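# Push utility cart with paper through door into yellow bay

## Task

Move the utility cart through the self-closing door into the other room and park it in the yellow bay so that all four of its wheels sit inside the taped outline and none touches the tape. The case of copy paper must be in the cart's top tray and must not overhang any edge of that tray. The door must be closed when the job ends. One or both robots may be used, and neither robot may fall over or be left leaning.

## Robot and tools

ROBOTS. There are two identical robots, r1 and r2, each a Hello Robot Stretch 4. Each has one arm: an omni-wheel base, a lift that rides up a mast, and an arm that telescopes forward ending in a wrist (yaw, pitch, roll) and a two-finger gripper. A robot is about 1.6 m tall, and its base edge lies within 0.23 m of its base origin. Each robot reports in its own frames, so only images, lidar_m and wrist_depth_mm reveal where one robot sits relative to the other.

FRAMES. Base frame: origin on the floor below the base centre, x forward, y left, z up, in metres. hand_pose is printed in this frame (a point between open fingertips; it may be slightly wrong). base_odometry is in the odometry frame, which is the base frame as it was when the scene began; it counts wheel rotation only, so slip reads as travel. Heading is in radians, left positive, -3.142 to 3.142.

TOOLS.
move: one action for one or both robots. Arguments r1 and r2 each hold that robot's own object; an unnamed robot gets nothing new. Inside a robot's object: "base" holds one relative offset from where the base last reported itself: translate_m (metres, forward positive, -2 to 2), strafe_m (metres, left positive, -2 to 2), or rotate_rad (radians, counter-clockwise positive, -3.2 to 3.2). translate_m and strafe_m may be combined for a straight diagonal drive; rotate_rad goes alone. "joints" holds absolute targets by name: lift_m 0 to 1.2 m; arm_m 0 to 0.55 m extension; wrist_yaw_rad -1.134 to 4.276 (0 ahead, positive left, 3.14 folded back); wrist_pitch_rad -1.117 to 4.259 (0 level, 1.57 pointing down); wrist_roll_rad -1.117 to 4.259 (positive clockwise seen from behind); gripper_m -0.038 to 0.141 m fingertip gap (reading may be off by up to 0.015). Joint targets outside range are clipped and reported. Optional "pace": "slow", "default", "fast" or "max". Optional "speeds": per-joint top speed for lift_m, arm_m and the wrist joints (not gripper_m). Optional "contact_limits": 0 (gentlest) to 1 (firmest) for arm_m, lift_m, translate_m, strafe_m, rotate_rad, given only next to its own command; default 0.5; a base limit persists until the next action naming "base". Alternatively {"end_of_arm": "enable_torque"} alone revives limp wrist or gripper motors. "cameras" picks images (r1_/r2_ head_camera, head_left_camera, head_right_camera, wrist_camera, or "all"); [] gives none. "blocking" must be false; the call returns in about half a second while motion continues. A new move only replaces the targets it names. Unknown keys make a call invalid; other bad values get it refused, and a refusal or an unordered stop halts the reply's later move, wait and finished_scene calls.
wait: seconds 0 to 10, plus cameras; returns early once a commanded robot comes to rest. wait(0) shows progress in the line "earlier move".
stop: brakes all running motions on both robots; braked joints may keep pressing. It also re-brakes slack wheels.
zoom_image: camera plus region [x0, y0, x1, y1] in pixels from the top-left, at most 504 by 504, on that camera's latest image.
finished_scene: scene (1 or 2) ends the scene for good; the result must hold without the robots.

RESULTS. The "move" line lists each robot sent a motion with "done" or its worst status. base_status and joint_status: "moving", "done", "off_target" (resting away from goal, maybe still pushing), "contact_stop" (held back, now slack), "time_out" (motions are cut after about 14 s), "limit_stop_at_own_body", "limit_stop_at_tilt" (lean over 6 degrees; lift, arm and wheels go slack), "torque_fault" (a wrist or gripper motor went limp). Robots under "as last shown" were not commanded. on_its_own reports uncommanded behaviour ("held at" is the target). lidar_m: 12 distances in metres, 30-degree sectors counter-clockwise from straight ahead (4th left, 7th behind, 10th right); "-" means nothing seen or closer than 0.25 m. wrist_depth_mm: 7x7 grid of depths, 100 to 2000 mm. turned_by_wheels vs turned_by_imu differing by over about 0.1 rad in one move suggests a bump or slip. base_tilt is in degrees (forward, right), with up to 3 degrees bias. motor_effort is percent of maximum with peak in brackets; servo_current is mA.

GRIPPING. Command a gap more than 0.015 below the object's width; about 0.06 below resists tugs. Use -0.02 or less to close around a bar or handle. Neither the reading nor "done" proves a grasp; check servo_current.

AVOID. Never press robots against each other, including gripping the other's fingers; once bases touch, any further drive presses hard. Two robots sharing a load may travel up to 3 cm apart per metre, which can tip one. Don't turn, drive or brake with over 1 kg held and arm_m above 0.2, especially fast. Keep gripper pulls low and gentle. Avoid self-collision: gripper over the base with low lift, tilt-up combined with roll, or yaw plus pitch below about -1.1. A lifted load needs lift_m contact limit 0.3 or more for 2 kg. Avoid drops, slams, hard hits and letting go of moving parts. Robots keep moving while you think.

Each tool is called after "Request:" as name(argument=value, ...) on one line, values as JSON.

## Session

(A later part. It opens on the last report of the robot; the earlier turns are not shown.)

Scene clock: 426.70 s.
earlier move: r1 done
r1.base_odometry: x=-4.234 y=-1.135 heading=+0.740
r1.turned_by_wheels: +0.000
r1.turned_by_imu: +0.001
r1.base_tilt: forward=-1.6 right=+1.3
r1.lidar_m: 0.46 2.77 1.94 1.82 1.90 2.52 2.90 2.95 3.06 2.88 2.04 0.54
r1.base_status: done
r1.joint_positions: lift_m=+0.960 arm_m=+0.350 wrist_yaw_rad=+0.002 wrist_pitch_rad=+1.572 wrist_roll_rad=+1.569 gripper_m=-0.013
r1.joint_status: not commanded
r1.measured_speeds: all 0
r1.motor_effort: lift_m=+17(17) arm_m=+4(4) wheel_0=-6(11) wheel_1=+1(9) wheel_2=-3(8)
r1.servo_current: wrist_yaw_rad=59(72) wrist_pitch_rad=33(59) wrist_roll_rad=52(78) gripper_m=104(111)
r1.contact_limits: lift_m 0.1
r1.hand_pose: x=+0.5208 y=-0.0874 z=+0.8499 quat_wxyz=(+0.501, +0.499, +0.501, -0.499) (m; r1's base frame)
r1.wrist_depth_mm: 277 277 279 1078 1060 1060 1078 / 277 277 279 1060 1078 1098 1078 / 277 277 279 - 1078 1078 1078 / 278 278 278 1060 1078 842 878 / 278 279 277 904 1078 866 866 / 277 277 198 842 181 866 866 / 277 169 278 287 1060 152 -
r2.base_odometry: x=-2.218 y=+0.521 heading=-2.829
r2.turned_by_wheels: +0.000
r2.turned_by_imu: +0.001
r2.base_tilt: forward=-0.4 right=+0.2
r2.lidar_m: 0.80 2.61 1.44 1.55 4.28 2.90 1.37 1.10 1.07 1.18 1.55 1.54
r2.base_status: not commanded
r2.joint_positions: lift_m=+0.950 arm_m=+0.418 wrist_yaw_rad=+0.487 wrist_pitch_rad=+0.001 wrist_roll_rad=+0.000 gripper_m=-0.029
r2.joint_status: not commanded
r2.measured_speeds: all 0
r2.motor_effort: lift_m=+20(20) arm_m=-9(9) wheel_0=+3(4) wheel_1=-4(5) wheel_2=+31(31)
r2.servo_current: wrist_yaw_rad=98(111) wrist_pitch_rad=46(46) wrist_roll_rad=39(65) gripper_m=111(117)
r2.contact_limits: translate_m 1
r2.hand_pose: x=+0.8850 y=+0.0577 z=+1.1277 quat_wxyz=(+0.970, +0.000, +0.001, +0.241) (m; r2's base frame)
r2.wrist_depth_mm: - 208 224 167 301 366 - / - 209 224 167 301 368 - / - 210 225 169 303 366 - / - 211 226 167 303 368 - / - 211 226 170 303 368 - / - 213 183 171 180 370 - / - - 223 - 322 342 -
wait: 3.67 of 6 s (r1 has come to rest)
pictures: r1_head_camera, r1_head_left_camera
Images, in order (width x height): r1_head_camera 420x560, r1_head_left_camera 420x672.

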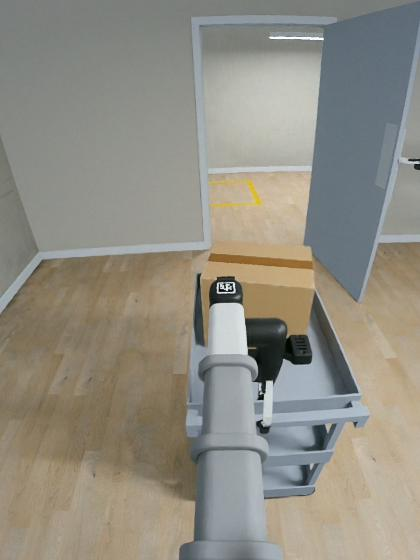

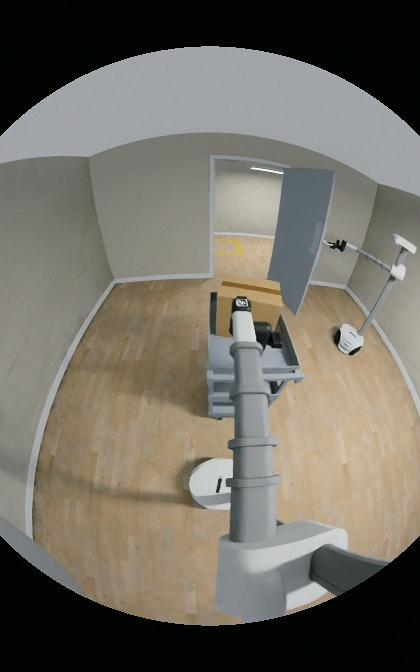

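Request:
move(blocking=false, cameras=[], r1={"base":{"translate_m":0.1,"strafe_m":0.13},"pace":"slow"})

Request:
wait(seconds=6, cameras=[])

Request:
move(blocking=false, cameras=[], r1={"base":{"translate_m":0.35,"strafe_m":-0.05},"pace":"slow","contact_limits":{"translate_m":0.4}})

Request:
wait(seconds=7, cameras=["r1_head_camera","r1_head_left_camera"])

Scene clock: 434.63 s.
move: r1 moving
r1.base_odometry: x=-4.235 y=-1.123 heading=+0.739
r1.turned_by_wheels: -0.001
r1.turned_by_imu: -0.001
r1.base_tilt: forward=-1.6 right=+1.3
r1.lidar_m: 0.47 2.78 1.93 1.83 1.90 2.48 2.90 2.98 3.04 2.90 2.06 0.50
r1.base_status: translate_m moving; strafe_m moving
r1.joint_positions: lift_m=+0.960 arm_m=+0.350 wrist_yaw_rad=+0.002 wrist_pitch_rad=+1.572 wrist_roll_rad=+1.569 gripper_m=-0.013
r1.joint_status: not commanded
r1.measured_speeds: translate_m=+0.029 strafe_m=+0.039 rotate_rad=+0.002 lift_m=+0.000 arm_m=+0.000 wrist_yaw_rad=+0.000 wrist_pitch_rad=+0.000 wrist_roll_rad=+0.000
r1.motor_effort: lift_m=+17(17) arm_m=+4(4) wheel_0=-10(10) wheel_1=+4(9) wheel_2=-6(7)
r1.servo_current: wrist_yaw_rad=39(52) wrist_pitch_rad=46(46) wrist_roll_rad=65(72) gripper_m=104(111)
r1.contact_limits: lift_m 0.1
r1.hand_pose: x=+0.5208 y=-0.0874 z=+0.8499 quat_wxyz=(+0.501, +0.499, +0.501, -0.499) (m; r1's base frame)
r1.wrist_depth_mm: 276 277 278 1060 1078 1078 1078 / 276 277 277 1060 1078 1060 1078 / 274 276 277 842 1078 1060 1078 / 276 276 276 - 1060 854 866 / 276 276 277 1078 1060 854 854 / 274 276 196 878 178 866 878 / 274 169 277 291 1078 1060 -
r2: as last shown
r2.turned_by_imu: +0.000
r2.lidar_m: 0.82 2.61 1.41 1.56 4.30 2.90 1.38 1.08 1.08 1.18 1.58 1.54
r2.motor_effort: lift_m=+20(20) arm_m=-9(9) wheel_0=+3(4) wheel_1=-5(5) wheel_2=+31(31)
r2.servo_current: wrist_yaw_rad=111(111) wrist_pitch_rad=46(46) wrist_roll_rad=39(59) gripper_m=111(117)
r2.contact_limits: translate_m 1
r2.wrist_depth_mm: - 208 224 167 303 366 - / - 209 225 168 301 366 - / - 210 225 170 304 366 - / - 211 225 167 303 368 - / - 212 226 171 306 368 - / - 213 183 171 180 370 - / - - 224 - 322 342 -
pictures: none
No camera images: "cameras" was empty.

Scene clock: 437.03 s.
earlier move: r1 done
r1.base_odometry: x=-4.247 y=-0.972 heading=+0.739
r1.turned_by_wheels: +0.001
r1.turned_by_imu: +0.001
r1.base_tilt: forward=-1.6 right=+1.3
r1.lidar_m: 0.44 2.59 1.81 1.68 1.76 2.30 2.99 3.09 3.21 3.02 2.08 0.47
r1.base_status: done
r1.joint_positions: lift_m=+0.960 arm_m=+0.350 wrist_yaw_rad=-0.003 wrist_pitch_rad=+1.580 wrist_roll_rad=+1.572 gripper_m=-0.013
r1.joint_status: not commanded
r1.measured_speeds: all 0
r1.motor_effort: lift_m=+17(17) arm_m=+4(4) wheel_0=-2(11) wheel_1=+4(9) wheel_2=-6(10)
r1.servo_current: wrist_yaw_rad=65(72) wrist_pitch_rad=59(72) wrist_roll_rad=39(72) gripper_m=104(111)
r1.contact_limits: lift_m 0.1
r1.hand_pose: x=+0.5179 y=-0.0874 z=+0.8499 quat_wxyz=(+0.497, +0.499, +0.501, -0.503) (m; r1's base frame)
r1.wrist_depth_mm: 271 272 274 1060 - 1078 1118 / 271 271 274 1060 1098 1078 1078 / 268 272 272 1060 1078 1098 1078 / 271 272 274 1060 1008 878 866 / 270 272 276 1078 917 854 866 / 270 271 194 1042 190 866 1098 / 268 156 274 1060 172 166 -
r2.base_odometry: x=-2.218 y=+0.521 heading=-2.829
r2.turned_by_wheels: +0.000
r2.turned_by_imu: +0.000
r2.base_tilt: forward=-0.4 right=+0.1
r2.lidar_m: 0.83 2.62 1.43 1.67 4.30 2.87 1.39 1.08 1.06 1.18 1.56 1.56
r2.base_status: not commanded
r2.joint_positions: lift_m=+0.950 arm_m=+0.418 wrist_yaw_rad=+0.487 wrist_pitch_rad=+0.001 wrist_roll_rad=+0.000 gripper_m=-0.029
r2.joint_status: not commanded
r2.measured_speeds: all 0
r2.motor_effort: lift_m=+20(20) arm_m=-9(9) wheel_0=+3(4) wheel_1=-5(5) wheel_2=+31(31)
r2.servo_current: wrist_yaw_rad=98(111) wrist_pitch_rad=39(52) wrist_roll_rad=39(59) gripper_m=124(124)
r2.contact_limits: translate_m 1
r2.hand_pose: x=+0.8850 y=+0.0577 z=+1.1277 quat_wxyz=(+0.970, +0.000, +0.001, +0.241) (m; r2's base frame)
r2.wrist_depth_mm: - 208 224 167 300 366 - / - 210 224 168 301 366 - / - 210 225 169 303 366 - / - 211 225 167 303 368 - / - 212 227 171 303 368 - / - 213 183 171 180 370 - / - - 223 - 322 342 -
wait: 2.40 of 6 s (r1 has come to rest)
pictures: none
No camera images: "cameras" was empty.

Scene clock: 437.53 s.
move: r1 moving
r1.base_odometry: x=-4.237 y=-0.965 heading=+0.740
r1.turned_by_wheels: +0.000
r1.turned_by_imu: +0.000
r1.base_tilt: forward=-1.6 right=+1.3
r1.lidar_m: 0.47 2.56 1.81 1.72 1.77 2.33 3.03 3.08 3.19 3.00 2.07 0.46
r1.base_status: translate_m moving; strafe_m moving
r1.joint_positions: lift_m=+0.960 arm_m=+0.350 wrist_yaw_rad=-0.004 wrist_pitch_rad=+1.584 wrist_roll_rad=+1.572 gripper_m=-0.013
r1.joint_status: not commanded
r1.measured_speeds: translate_m=+0.048 strafe_m=-0.007 rotate_rad=-0.001 lift_m=+0.000 arm_m=+0.000 wrist_yaw_rad=-0.003 wrist_pitch_rad=+0.015 wrist_roll_rad=+0.000
r1.motor_effort: lift_m=+17(17) arm_m=+4(4) wheel_0=+8(9) wheel_1=+6(6) wheel_2=-10(11)
r1.servo_current: wrist_yaw_rad=46(65) wrist_pitch_rad=72(72) wrist_roll_rad=39(52) gripper_m=104(111)
r1.contact_limits: lift_m 0.1; translate_m 0.4
r1.hand_pose: x=+0.5167 y=-0.0874 z=+0.8499 quat_wxyz=(+0.495, +0.498, +0.502, -0.505) (m; r1's base frame)
r1.wrist_depth_mm: 268 270 272 1060 - 1098 1118 / 267 270 274 1098 - 1098 1098 / 266 268 273 1078 - 1078 1098 / 268 271 274 1060 - 866 878 / 268 272 274 1060 904 878 878 / 270 271 196 1060 191 866 1078 / 268 158 273 1078 158 166 -
r2: as last shown
r2.lidar_m: 0.80 2.61 1.44 1.65 4.31 2.90 1.40 1.09 1.08 1.14 1.58 1.55
r2.motor_effort: lift_m=+20(20) arm_m=-9(9) wheel_0=+3(4) wheel_1=-4(5) wheel_2=+31(31)
r2.servo_current: wrist_yaw_rad=98(98) wrist_pitch_rad=39(39) wrist_roll_rad=39(59) gripper_m=111(124)
r2.contact_limits: translate_m 1
r2.wrist_depth_mm: - 208 224 167 300 366 - / - 209 225 168 303 366 - / - 210 225 170 303 368 - / - 211 226 168 303 368 - / - 211 226 171 304 370 - / - 213 183 171 179 373 - / - - 224 - 324 343 -
pictures: none
No camera images: "cameras" was empty.

Scene clock: 441.83 s.
earlier move: r1 done
r1.base_odometry: x=-3.955 y=-0.773 heading=+0.741
r1.turned_by_wheels: +0.001
r1.turned_by_imu: +0.003
r1.base_tilt: forward=-1.6 right=+1.3
r1.lidar_m: 0.44 2.55 1.86 1.78 1.82 2.39 3.36 3.43 3.14 2.95 1.86 0.52
r1.base_status: done
r1.joint_positions: lift_m=+0.960 arm_m=+0.350 wrist_yaw_rad=-0.001 wrist_pitch_rad=+1.579 wrist_roll_rad=+1.569 gripper_m=-0.013
r1.joint_status: not commanded
r1.measured_speeds: all 0
r1.motor_effort: lift_m=+17(17) arm_m=+4(4) wheel_0=+9(13) wheel_1=+5(8) wheel_2=+1(13)
r1.servo_current: wrist_yaw_rad=65(72) wrist_pitch_rad=59(85) wrist_roll_rad=46(72) gripper_m=104(111)
r1.contact_limits: lift_m 0.1; translate_m 0.4
r1.hand_pose: x=+0.5184 y=-0.0874 z=+0.8499 quat_wxyz=(+0.498, +0.498, +0.502, -0.502) (m; r1's base frame)
r1.wrist_depth_mm: 271 273 273 1078 1078 1078 1098 / 271 273 273 - 1060 1078 1098 / 272 272 274 1098 1060 1060 1078 / 272 273 274 1060 1098 866 878 / 271 274 276 1078 1025 866 891 / 273 274 204 1078 191 854 878 / 273 159 207 535 1060 1078 -
r2.base_odometry: x=-2.218 y=+0.521 heading=-2.829
r2.turned_by_wheels: +0.000
r2.turned_by_imu: +0.001
r2.base_tilt: forward=-0.4 right=+0.2
r2.lidar_m: 0.82 1.53 1.51 1.89 4.32 2.92 1.39 1.10 1.07 1.16 1.58 1.56
r2.base_status: not commanded
r2.joint_positions: lift_m=+0.950 arm_m=+0.418 wrist_yaw_rad=+0.487 wrist_pitch_rad=+0.001 wrist_roll_rad=+0.000 gripper_m=-0.029
r2.joint_status: not commanded
r2.measured_speeds: all 0
r2.motor_effort: lift_m=+20(20) arm_m=-9(9) wheel_0=+3(4) wheel_1=-4(5) wheel_2=+30(31)
r2.servo_current: wrist_yaw_rad=98(111) wrist_pitch_rad=39(52) wrist_roll_rad=52(65) gripper_m=111(124)
r2.contact_limits: translate_m 1
r2.hand_pose: x=+0.8850 y=+0.0577 z=+1.1277 quat_wxyz=(+0.970, +0.000, +0.001, +0.241) (m; r2's base frame)
r2.wrist_depth_mm: - 208 224 166 301 366 - / - 209 224 168 303 366 - / - 209 225 169 304 368 - / - 209 226 167 304 368 - / - 211 227 171 304 368 - / 1205 213 183 171 179 373 - / - - 223 - 322 343 -
wait: 4.30 of 7 s (r1 has come to rest)
pictures: r1_head_camera, r1_head_left_camera
Images, in order (width x height): r1_head_camera 420x560, r1_head_left_camera 420x672.

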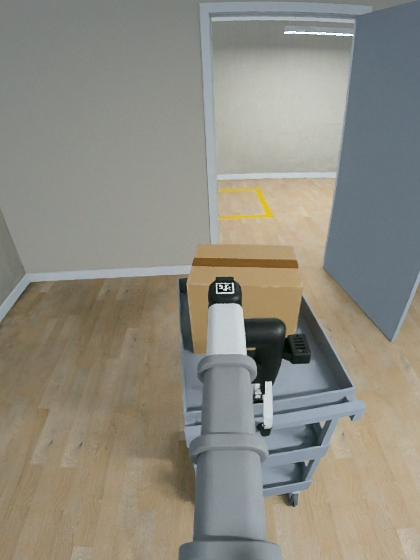

